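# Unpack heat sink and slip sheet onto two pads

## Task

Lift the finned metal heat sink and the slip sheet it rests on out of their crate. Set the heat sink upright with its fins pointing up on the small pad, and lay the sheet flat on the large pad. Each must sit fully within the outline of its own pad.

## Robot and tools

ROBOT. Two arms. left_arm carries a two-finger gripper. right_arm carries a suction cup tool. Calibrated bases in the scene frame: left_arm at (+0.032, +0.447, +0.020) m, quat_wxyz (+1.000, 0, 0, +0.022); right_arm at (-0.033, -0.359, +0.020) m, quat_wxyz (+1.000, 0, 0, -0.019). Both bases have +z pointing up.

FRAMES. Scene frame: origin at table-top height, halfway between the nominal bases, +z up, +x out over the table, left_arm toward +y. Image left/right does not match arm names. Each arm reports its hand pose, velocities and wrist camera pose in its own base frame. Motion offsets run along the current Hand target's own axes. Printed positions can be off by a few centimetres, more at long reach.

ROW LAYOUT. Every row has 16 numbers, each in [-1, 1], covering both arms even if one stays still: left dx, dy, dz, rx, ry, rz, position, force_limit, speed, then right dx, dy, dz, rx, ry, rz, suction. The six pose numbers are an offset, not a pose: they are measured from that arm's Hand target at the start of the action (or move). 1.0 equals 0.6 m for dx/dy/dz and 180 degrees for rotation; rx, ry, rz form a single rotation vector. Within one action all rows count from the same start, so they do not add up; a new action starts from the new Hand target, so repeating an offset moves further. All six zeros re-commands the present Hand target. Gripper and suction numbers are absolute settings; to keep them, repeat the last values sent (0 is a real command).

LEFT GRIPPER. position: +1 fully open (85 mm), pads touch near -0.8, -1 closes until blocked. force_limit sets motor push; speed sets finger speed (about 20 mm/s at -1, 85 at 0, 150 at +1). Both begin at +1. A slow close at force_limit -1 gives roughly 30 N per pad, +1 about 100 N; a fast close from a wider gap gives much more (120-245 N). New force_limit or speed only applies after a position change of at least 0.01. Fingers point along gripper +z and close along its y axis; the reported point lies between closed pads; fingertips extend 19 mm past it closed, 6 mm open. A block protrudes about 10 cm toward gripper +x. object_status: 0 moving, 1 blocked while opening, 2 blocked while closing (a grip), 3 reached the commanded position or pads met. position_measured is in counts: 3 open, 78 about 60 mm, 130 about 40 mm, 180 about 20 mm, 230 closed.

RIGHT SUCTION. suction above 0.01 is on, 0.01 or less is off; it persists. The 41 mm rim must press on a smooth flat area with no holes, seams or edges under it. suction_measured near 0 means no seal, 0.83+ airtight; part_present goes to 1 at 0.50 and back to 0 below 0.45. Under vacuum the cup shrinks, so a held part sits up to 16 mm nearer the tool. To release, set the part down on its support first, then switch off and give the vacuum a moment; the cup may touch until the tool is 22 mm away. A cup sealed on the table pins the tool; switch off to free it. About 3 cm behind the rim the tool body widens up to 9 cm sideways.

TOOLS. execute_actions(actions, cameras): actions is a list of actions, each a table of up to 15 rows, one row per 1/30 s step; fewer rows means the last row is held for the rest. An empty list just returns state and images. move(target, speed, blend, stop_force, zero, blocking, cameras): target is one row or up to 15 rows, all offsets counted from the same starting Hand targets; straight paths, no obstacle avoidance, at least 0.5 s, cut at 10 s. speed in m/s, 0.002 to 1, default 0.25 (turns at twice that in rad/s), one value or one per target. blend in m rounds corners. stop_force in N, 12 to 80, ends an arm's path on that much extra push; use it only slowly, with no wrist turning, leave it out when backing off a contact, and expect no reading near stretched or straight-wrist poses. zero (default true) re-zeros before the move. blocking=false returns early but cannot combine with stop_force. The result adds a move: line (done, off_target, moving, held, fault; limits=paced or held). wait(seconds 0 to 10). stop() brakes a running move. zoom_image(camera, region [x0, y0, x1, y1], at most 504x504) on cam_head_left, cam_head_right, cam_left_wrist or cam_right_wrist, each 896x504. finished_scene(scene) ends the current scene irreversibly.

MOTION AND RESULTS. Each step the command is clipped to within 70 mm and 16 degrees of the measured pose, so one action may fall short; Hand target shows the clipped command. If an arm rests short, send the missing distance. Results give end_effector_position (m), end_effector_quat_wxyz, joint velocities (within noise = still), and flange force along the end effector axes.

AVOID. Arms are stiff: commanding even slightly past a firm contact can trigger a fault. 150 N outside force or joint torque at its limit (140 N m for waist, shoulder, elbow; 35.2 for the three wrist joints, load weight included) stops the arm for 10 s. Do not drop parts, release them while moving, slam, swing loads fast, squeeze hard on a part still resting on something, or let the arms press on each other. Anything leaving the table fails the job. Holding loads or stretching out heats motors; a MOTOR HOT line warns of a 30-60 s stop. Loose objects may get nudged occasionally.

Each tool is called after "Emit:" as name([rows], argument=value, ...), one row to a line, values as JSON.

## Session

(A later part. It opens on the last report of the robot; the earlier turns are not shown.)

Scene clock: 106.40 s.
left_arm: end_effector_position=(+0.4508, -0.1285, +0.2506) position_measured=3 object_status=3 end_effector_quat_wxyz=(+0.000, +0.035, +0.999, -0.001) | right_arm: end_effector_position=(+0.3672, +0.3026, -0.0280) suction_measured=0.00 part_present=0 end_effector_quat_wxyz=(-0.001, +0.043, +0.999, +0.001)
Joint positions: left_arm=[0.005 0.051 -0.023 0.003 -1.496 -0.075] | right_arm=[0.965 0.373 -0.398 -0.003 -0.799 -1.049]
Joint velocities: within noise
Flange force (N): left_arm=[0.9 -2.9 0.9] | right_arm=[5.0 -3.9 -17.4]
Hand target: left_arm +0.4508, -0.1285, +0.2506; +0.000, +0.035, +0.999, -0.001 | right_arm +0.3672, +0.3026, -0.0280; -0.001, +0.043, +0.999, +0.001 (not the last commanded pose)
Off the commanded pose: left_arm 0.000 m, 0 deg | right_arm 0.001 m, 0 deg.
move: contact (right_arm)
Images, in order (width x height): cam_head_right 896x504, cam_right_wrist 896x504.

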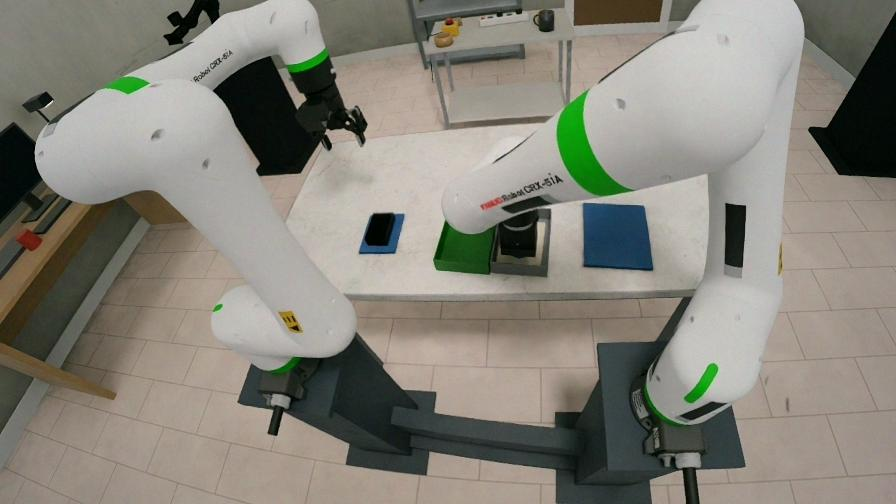

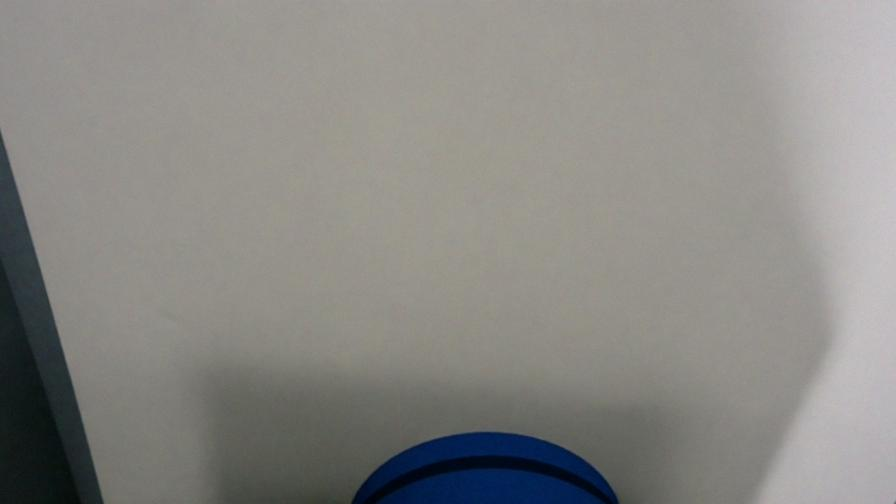

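Emit:
execute_actions([
  [[0,0,0,0,0,0,1,-0.8,-1,0,0,-0.01,0,0,0,1]],
], cameras=["cam_right_wrist"])

Emit:
wait(seconds=1, cameras=["cam_right_wrist"])

Scene clock: 107.37 s.
left_arm: end_effector_position=(+0.4508, -0.1285, +0.2506) position_measured=3 object_status=3 end_effector_quat_wxyz=(+0.000, +0.035, +0.999, -0.001) | right_arm: end_effector_position=(+0.3672, +0.3026, -0.0220) suction_measured=0.99 part_present=1 end_effector_quat_wxyz=(-0.001, +0.043, +0.999, +0.001)
Joint positions: left_arm=[0.005 0.051 -0.023 0.003 -1.496 -0.075] | right_arm=[0.965 0.362 -0.395 -0.003 -0.814 -1.049]
Joint velocities: within noise
Flange force (N): left_arm=[1.7 -2.9 0.6] | right_arm=[4.8 -4.4 -4.1]
Hand target: left_arm +0.4508, -0.1285, +0.2506; +0.000, +0.035, +0.999, -0.001 | right_arm +0.3672, +0.3026, -0.0220; -0.001, +0.043, +0.999, +0.001
Off the commanded pose: left_arm 0.000 m, 0 deg | right_arm 0.000 m, 0 deg.
Images, in order (width x height): cam_right_wrist 896x504.

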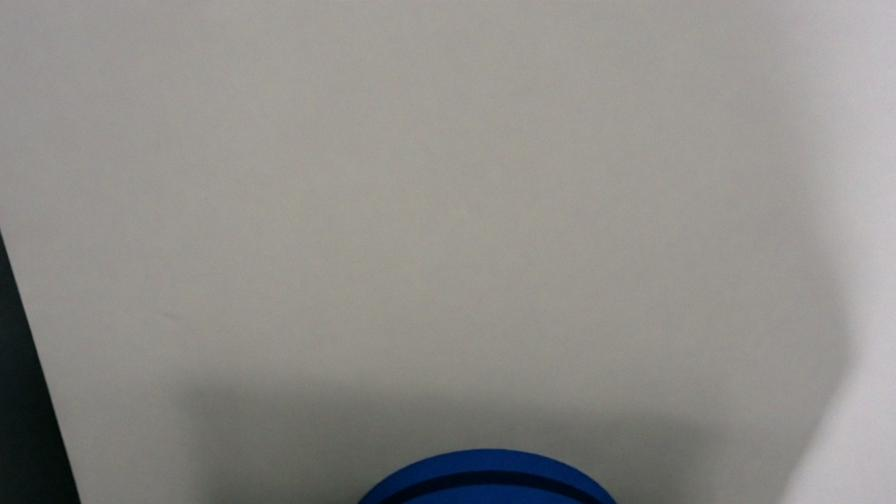

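Scene clock: 108.37 s.
left_arm: end_effector_position=(+0.4508, -0.1285, +0.2506) position_measured=3 object_status=3 end_effector_quat_wxyz=(+0.000, +0.035, +0.999, -0.001) | right_arm: end_effector_position=(+0.3672, +0.3026, -0.0220) suction_measured=0.99 part_present=1 end_effector_quat_wxyz=(-0.001, +0.043, +0.999, +0.001)
Joint positions: left_arm=[0.005 0.051 -0.023 0.003 -1.496 -0.075] | right_arm=[0.965 0.362 -0.395 -0.003 -0.814 -1.049]
Joint velocities: within noise
Flange force (N): left_arm=[1.5 -3.2 1.1] | right_arm=[5.6 -4.8 -4.2]
Hand target: left_arm +0.4508, -0.1285, +0.2506; +0.000, +0.035, +0.999, -0.001 | right_arm +0.3672, +0.3026, -0.0220; -0.001, +0.043, +0.999, +0.001
Off the commanded pose: left_arm 0.000 m, 0 deg | right_arm 0.000 m, 0 deg.
wait: 1.00 s; at rest by 0.17 s
Images, in order (width x height): cam_right_wrist 896x504.

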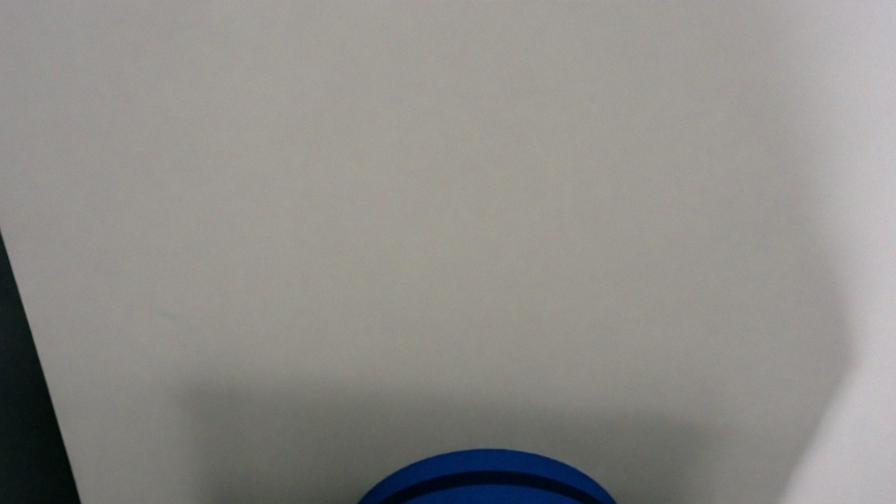

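Emit:
move([
  [0,0,0,0,0,0,1,-0.8,-1,0,0,-0.05,0,0,0,1],
  [0,0,0,0,0,0,1,-0.8,-1,0,0,-0.1667,0,0,0,1],
], speed=[0.05,0.15], cameras=["cam_head_left","cam_head_right","cam_right_wrist","cam_left_wrist"])

Scene clock: 110.97 s.
left_arm: end_effector_position=(+0.4508, -0.1285, +0.2506) position_measured=3 object_status=3 end_effector_quat_wxyz=(+0.000, +0.035, +0.999, -0.001) | right_arm: end_effector_position=(+0.3674, +0.3023, +0.0780) suction_measured=0.99 part_present=1 end_effector_quat_wxyz=(-0.001, +0.043, +0.999, +0.001)
Joint positions: left_arm=[0.005 0.051 -0.023 0.003 -1.496 -0.075] | right_arm=[0.964 0.207 -0.311 -0.002 -1.052 -1.049]
Joint velocities: within noise
Flange force (N): left_arm=[1.0 -3.2 0.6] | right_arm=[5.2 -4.8 -1.2]
Hand target: left_arm +0.4508, -0.1285, +0.2506; +0.000, +0.035, +0.999, -0.001 | right_arm +0.3673, +0.3024, +0.0780; -0.001, +0.043, +0.999, +0.001
Off the commanded pose: left_arm 0.000 m, 0 deg | right_arm 0.000 m, 0 deg.
move: done

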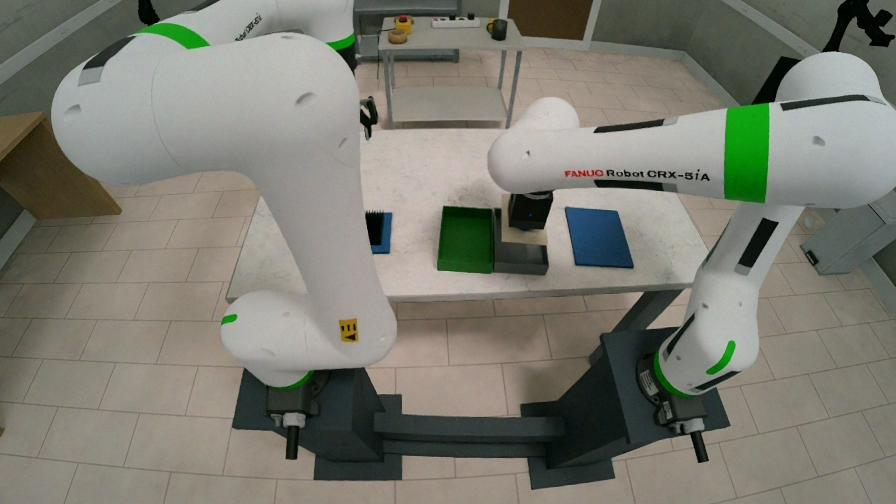

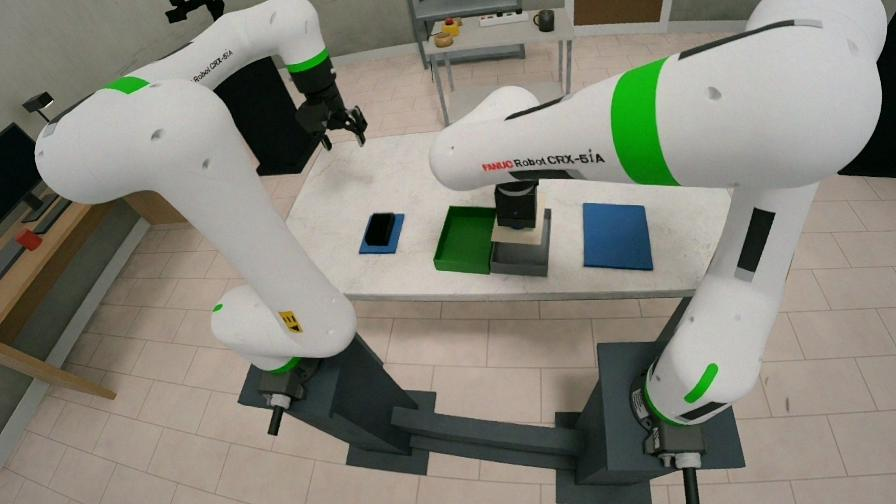

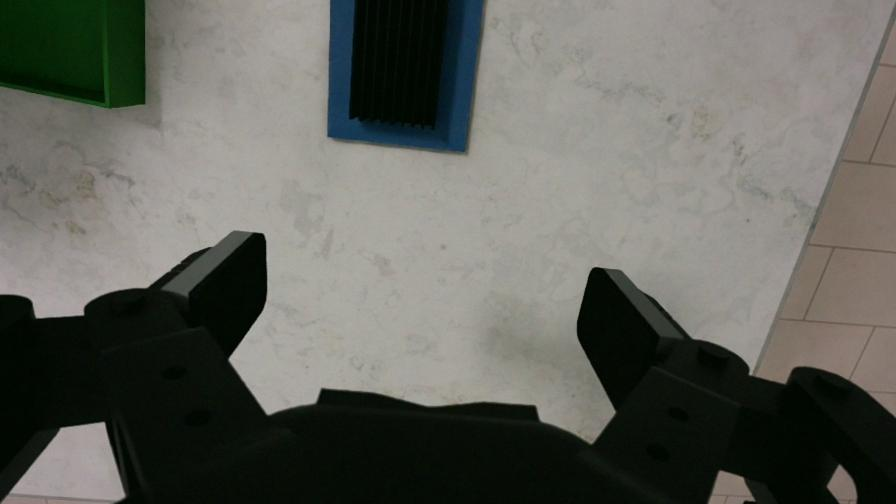

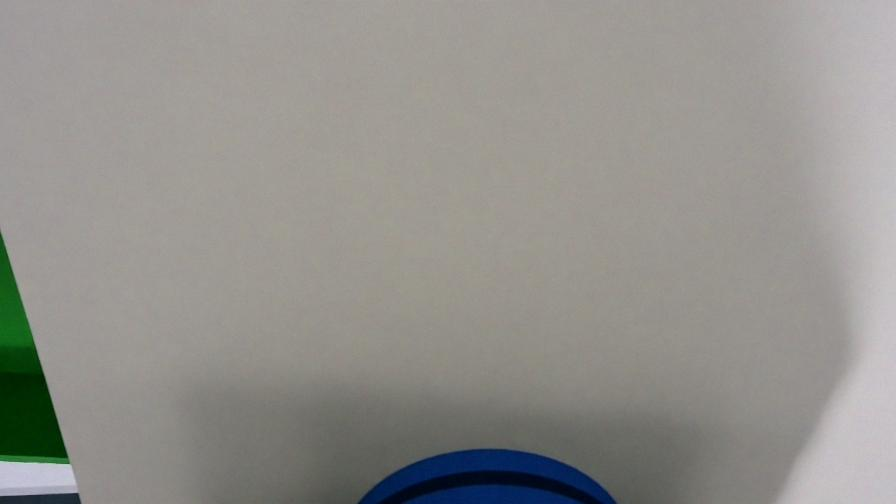

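Emit:
move([
  [0,0,0,0,0,0,1,-0.8,-1,-0.1017,-0.4027,0,0,0,-0.0078,1],
  [0,0,0,0,0,0,1,-0.8,-1,-0.1017,-0.4027,0.13,0,0,-0.0078,1],
], speed=[0.15,0.1], cameras=["cam_head_left","cam_head_right","cam_right_wrist"])

Emit:
zoom_image(camera="cam_head_right", region=[540, 140, 720, 300])

Emit:
zoom_image(camera="cam_head_left", region=[500, 140, 700, 300])

Scene clock: 114.77 s.
left_arm: end_effector_position=(+0.4508, -0.1285, +0.2506) position_measured=3 object_status=3 end_effector_quat_wxyz=(+0.000, +0.035, +0.999, -0.001) | right_arm: end_effector_position=(+0.4073, +0.0566, -0.0004) suction_measured=0.99 part_present=1 end_effector_quat_wxyz=(-0.001, +0.031, +1.000, +0.001)
Joint positions: left_arm=[0.005 0.051 -0.023 0.003 -1.496 -0.075] | right_arm=[0.458 0.186 -0.563 -0.003 -0.821 -0.518]
Joint velocities: within noise
Flange force (N): left_arm=[0.9 -3.1 0.7] | right_arm=[6.1 -1.2 -3.4]
Hand target: left_arm +0.4508, -0.1285, +0.2506; +0.000, +0.035, +0.999, -0.001 | right_arm +0.4073, +0.0566, -0.0005; -0.001, +0.031, +1.000, +0.001
Off the commanded pose: left_arm 0.000 m, 0 deg | right_arm 0.000 m, 0 deg.
move: done
Images, in order (width x height): cam_head_left 896x504, cam_head_right 896x504, cam_right_wrist 896x504.

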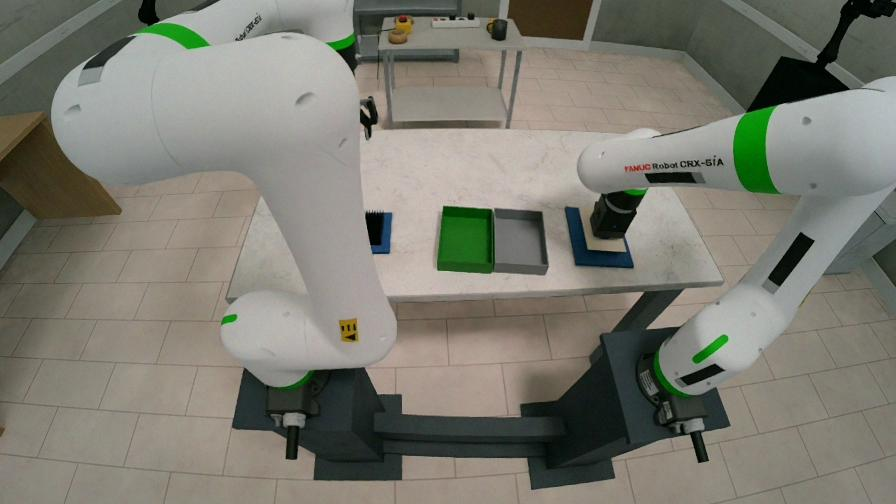

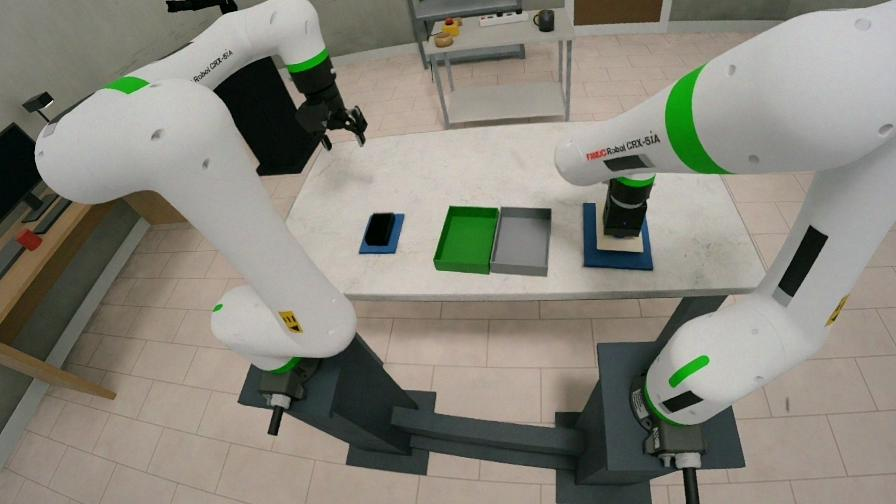

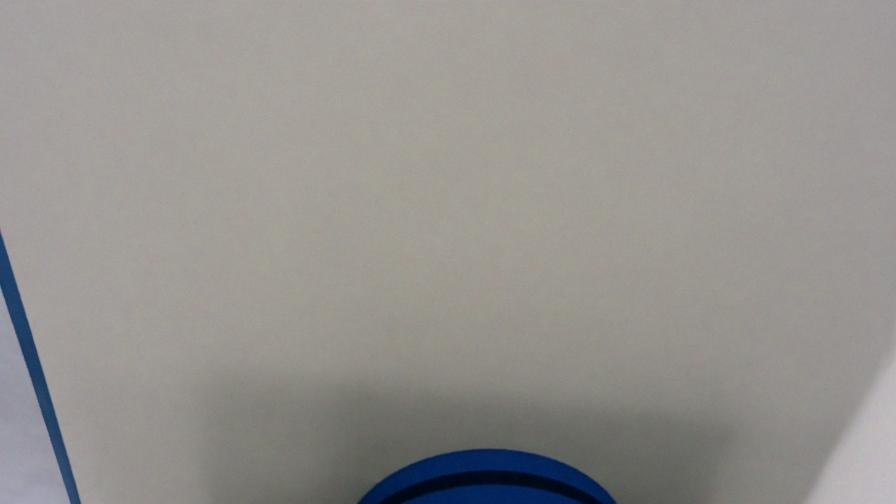

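Scaled by 2.800 from the camera's 896x504 image, which has a finer 1280x720 frame.

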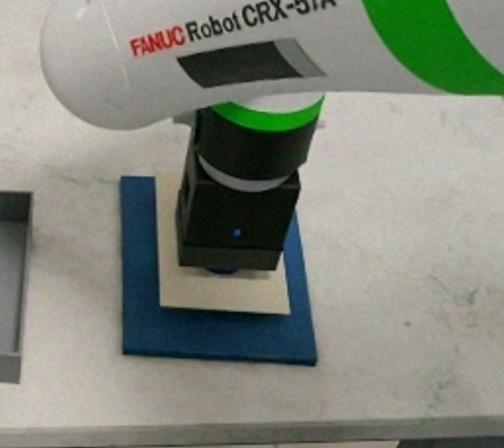

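Scaled by 2.520 from the camera's 896x504 image, which has a finer 1280x720 frame.

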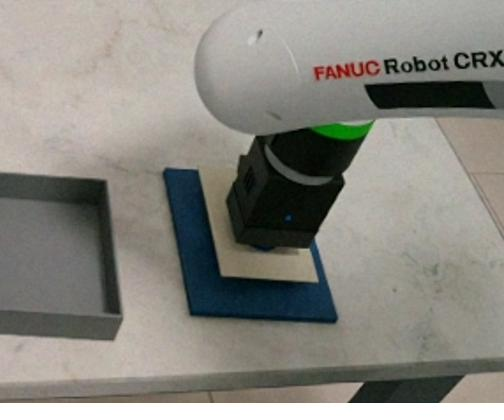

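Emit:
move(target=[0,0,0,0,0,0,1,-0.8,-1,0,0,0.058,0,0,0,1], speed=0.012, stop_force=12, cameras=["cam_head_left","cam_head_right","cam_right_wrist"])

Scene clock: 117.53 s.
left_arm: end_effector_position=(+0.4508, -0.1285, +0.2506) position_measured=3 object_status=3 end_effector_quat_wxyz=(+0.000, +0.035, +0.999, -0.001) | right_arm: end_effector_position=(+0.4073, +0.0566, -0.0247) suction_measured=0.99 part_present=1 end_effector_quat_wxyz=(-0.001, +0.031, +1.000, +0.001)
Joint positions: left_arm=[0.005 0.051 -0.023 0.003 -1.496 -0.075] | right_arm=[0.458 0.236 -0.579 -0.003 -0.756 -0.517]
Joint velocities: within noise
Flange force (N): left_arm=[1.0 -3.2 0.8] | right_arm=[10.9 -1.7 -32.3]
Hand target: left_arm +0.4508, -0.1285, +0.2506; +0.000, +0.035, +0.999, -0.001 | right_arm +0.4073, +0.0566, -0.0247; -0.001, +0.031, +1.000, +0.001 (not the last commanded pose)
Off the commanded pose: left_arm 0.000 m, 0 deg | right_arm 0.011 m, 0 deg.
move: contact (right_arm)
Images, in order (width x height): cam_head_left 896x504, cam_head_right 896x504, cam_right_wrist 896x504.

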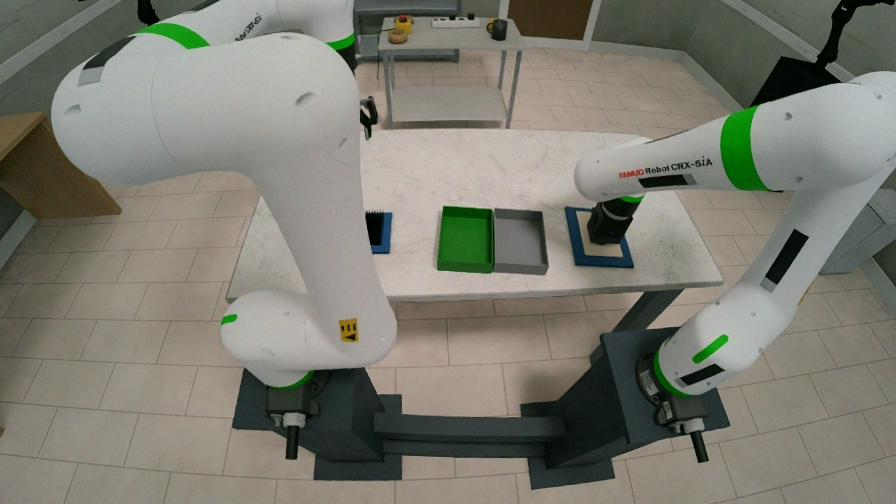

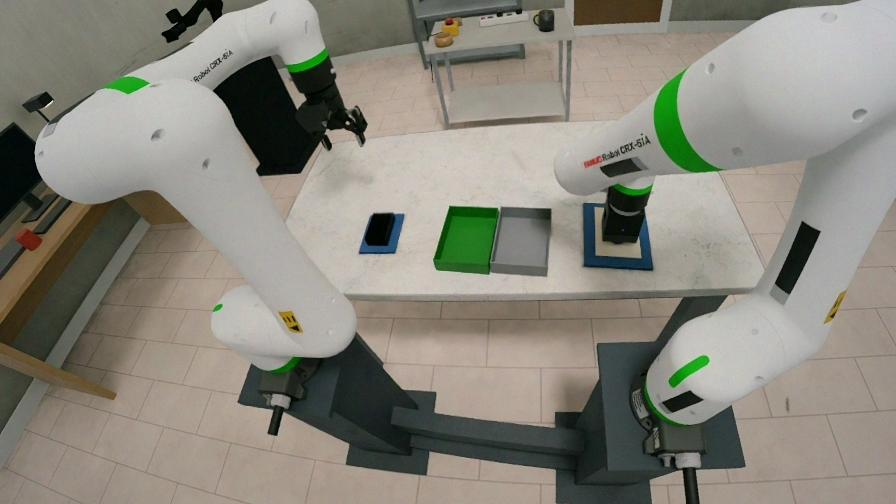

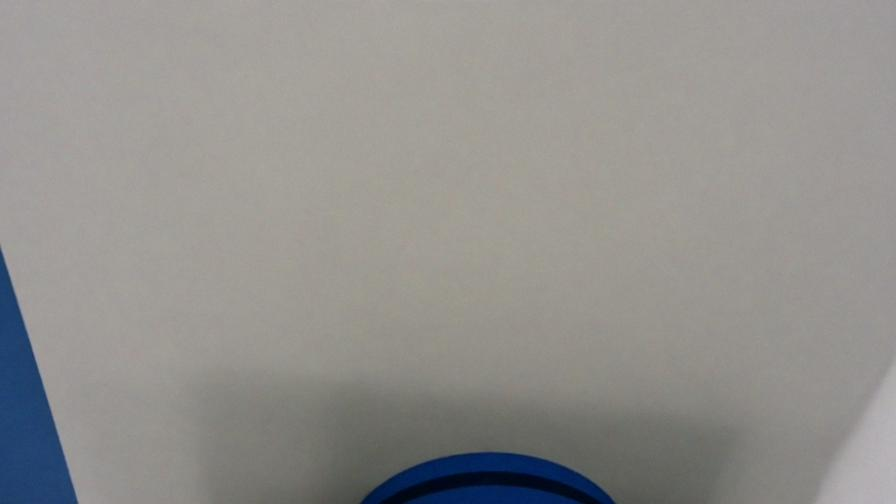

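Emit:
execute_actions([
  [[0,0,0,0,0,0,1,-0.8,-1,0,0,-0.001,0,0,0,0]],
], cameras=[])

Emit:
wait(seconds=0.7, cameras=[])

Emit:
move([
  [0,0,0,0,0,0,1,-0.8,-1,0,0,-0.045,0,0,0,0],
  [0,0,0,0,0,0,1,-0.8,-1,0,0,-0.2,0,0,0,0],
  [0,0,0,0,0,0,1,-0.8,-1,0.1,0,-0.4,0,0,0,0],
], speed=[0.05,0.15,0.25])

Scene clock: 118.60 s.
left_arm: end_effector_position=(+0.4508, -0.1285, +0.2506) position_measured=3 object_status=3 end_effector_quat_wxyz=(+0.000, +0.035, +0.999, -0.001) | right_arm: end_effector_position=(+0.4073, +0.0566, -0.0241) suction_measured=0.00 part_present=0 end_effector_quat_wxyz=(-0.001, +0.031, +1.000, +0.001)
Joint positions: left_arm=[0.005 0.051 -0.023 0.003 -1.496 -0.075] | right_arm=[0.458 0.235 -0.579 -0.003 -0.757 -0.517]
Joint velocities: within noise
Flange force (N): left_arm=[1.4 -3.1 0.4] | right_arm=[12.2 -1.4 -44.5]
Hand target: left_arm +0.4508, -0.1285, +0.2506; +0.000, +0.035, +0.999, -0.001 | right_arm +0.4073, +0.0566, -0.0241; -0.001, +0.031, +1.000, +0.001
Off the commanded pose: left_arm 0.000 m, 0 deg | right_arm 0.000 m, 0 deg.
No camera images: "cameras" was empty.

Scene clock: 119.30 s.
left_arm: end_effector_position=(+0.4508, -0.1285, +0.2506) position_measured=3 object_status=3 end_effector_quat_wxyz=(+0.000, +0.035, +0.999, -0.001) | right_arm: end_effector_position=(+0.4073, +0.0566, -0.0241) suction_measured=0.00 part_present=0 end_effector_quat_wxyz=(-0.001, +0.031, +1.000, +0.001)
Joint positions: left_arm=[0.005 0.051 -0.023 0.003 -1.496 -0.075] | right_arm=[0.458 0.235 -0.579 -0.003 -0.757 -0.517]
Joint velocities: within noise
Flange force (N): left_arm=[1.0 -3.0 0.7] | right_arm=[12.3 -1.2 -44.3]
Hand target: left_arm +0.4508, -0.1285, +0.2506; +0.000, +0.035, +0.999, -0.001 | right_arm +0.4073, +0.0566, -0.0241; -0.001, +0.031, +1.000, +0.001
Off the commanded pose: left_arm 0.000 m, 0 deg | right_arm 0.000 m, 0 deg.
wait: 0.70 s; at rest by 0.17 s
No camera images: "cameras" was empty.

Scene clock: 121.53 s.
left_arm: end_effector_position=(+0.4508, -0.1285, +0.2506) position_measured=3 object_status=3 end_effector_quat_wxyz=(+0.000, +0.035, +0.999, -0.001) | right_arm: end_effector_position=(+0.3477, +0.0599, +0.2159) suction_measured=0.00 part_present=0 end_effector_quat_wxyz=(-0.001, +0.031, +1.000, +0.001)
Joint positions: left_arm=[0.005 0.051 -0.023 0.003 -1.496 -0.075] | right_arm=[0.546 -0.235 -0.404 -0.002 -1.402 -0.607]
Joint velocities: within noise
Flange force (N): left_arm=[1.3 -2.9 1.1] | right_arm=[7.7 -1.1 0.8]
Hand target: left_arm +0.4508, -0.1285, +0.2506; +0.000, +0.035, +0.999, -0.001 | right_arm +0.3477, +0.0599, +0.2160; -0.001, +0.031, +1.000, +0.001
Off the commanded pose: left_arm 0.000 m, 0 deg | right_arm 0.000 m, 0 deg.
move: done

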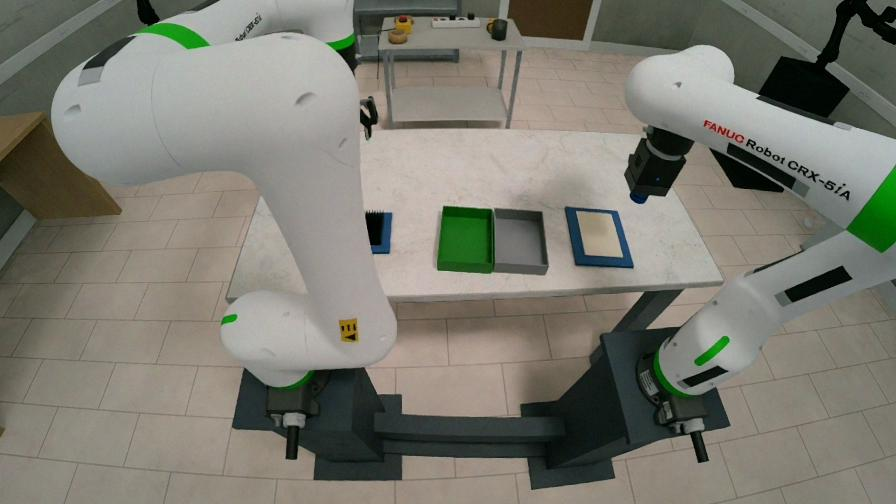

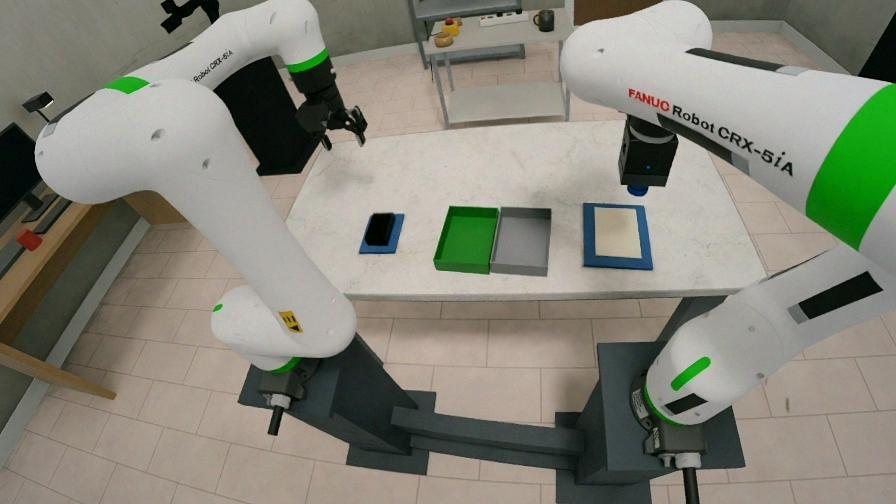

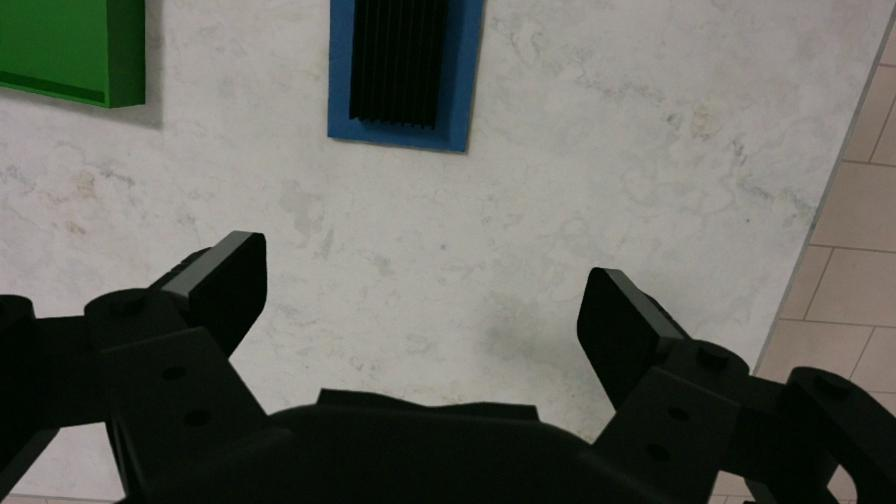

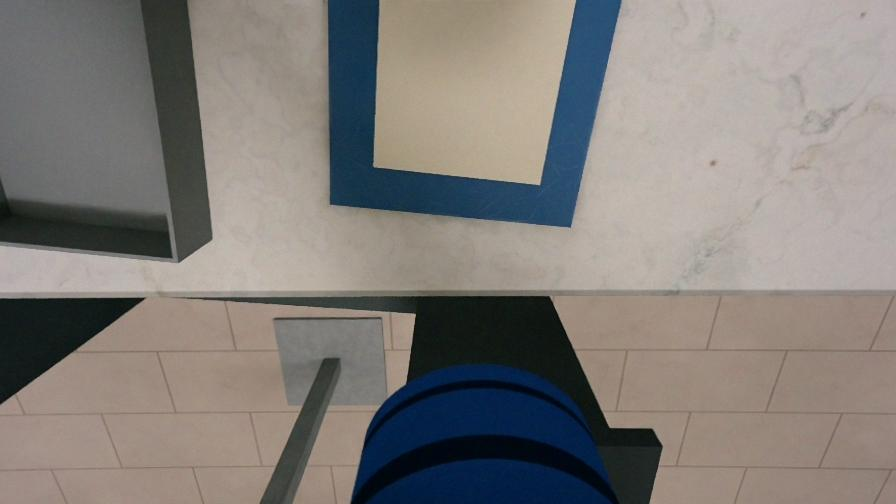

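Emit:
zoom_image(camera="cam_head_right", region=[340, 190, 460, 290])

Emit:
zoom_image(camera="cam_head_right", region=[420, 190, 560, 290])

Emit:
zoom_image(camera="cam_head_right", region=[560, 190, 680, 290])

Emit:
zoom_image(camera="cam_head_left", region=[430, 190, 550, 290])

Emit:
zoom_image(camera="cam_head_left", region=[540, 190, 660, 290])

Scaled by 4.200 from the camera's 896x504 image, which has a finer 1280x720 frame.

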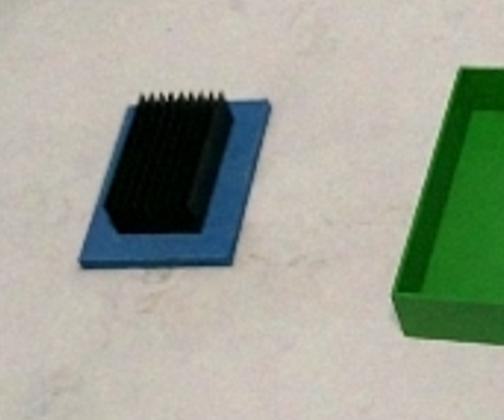

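Scaled by 3.600 from the camera's 896x504 image, which has a finer 1280x720 frame.

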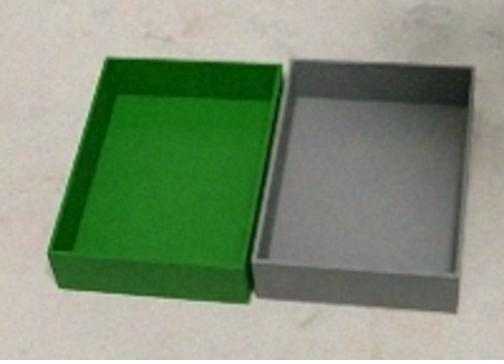

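Scaled by 4.200 from the camera's 896x504 image, which has a finer 1280x720 frame.

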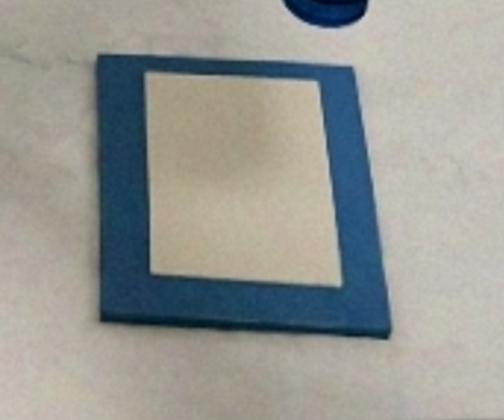

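Scaled by 4.200 from the camera's 896x504 image, which has a finer 1280x720 frame.

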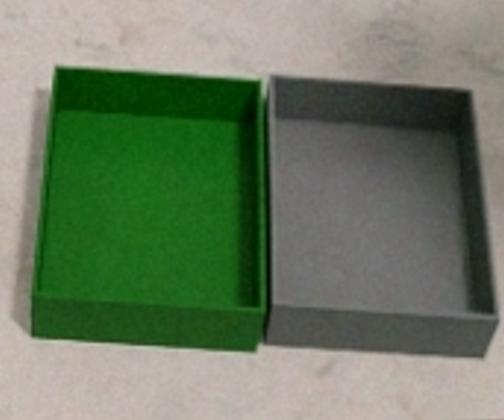

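Scaled by 4.200 from the camera's 896x504 image, which has a finer 1280x720 frame.

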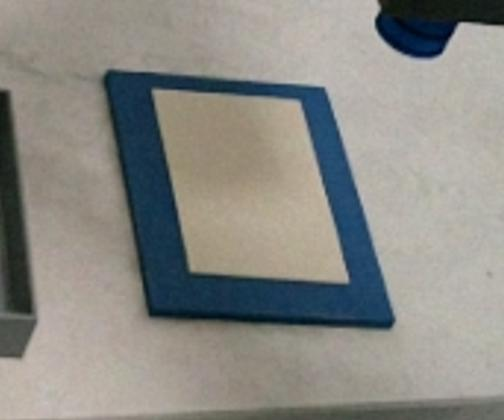

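Emit:
finished_scene(scene=1)

The scene is finished: the task was done.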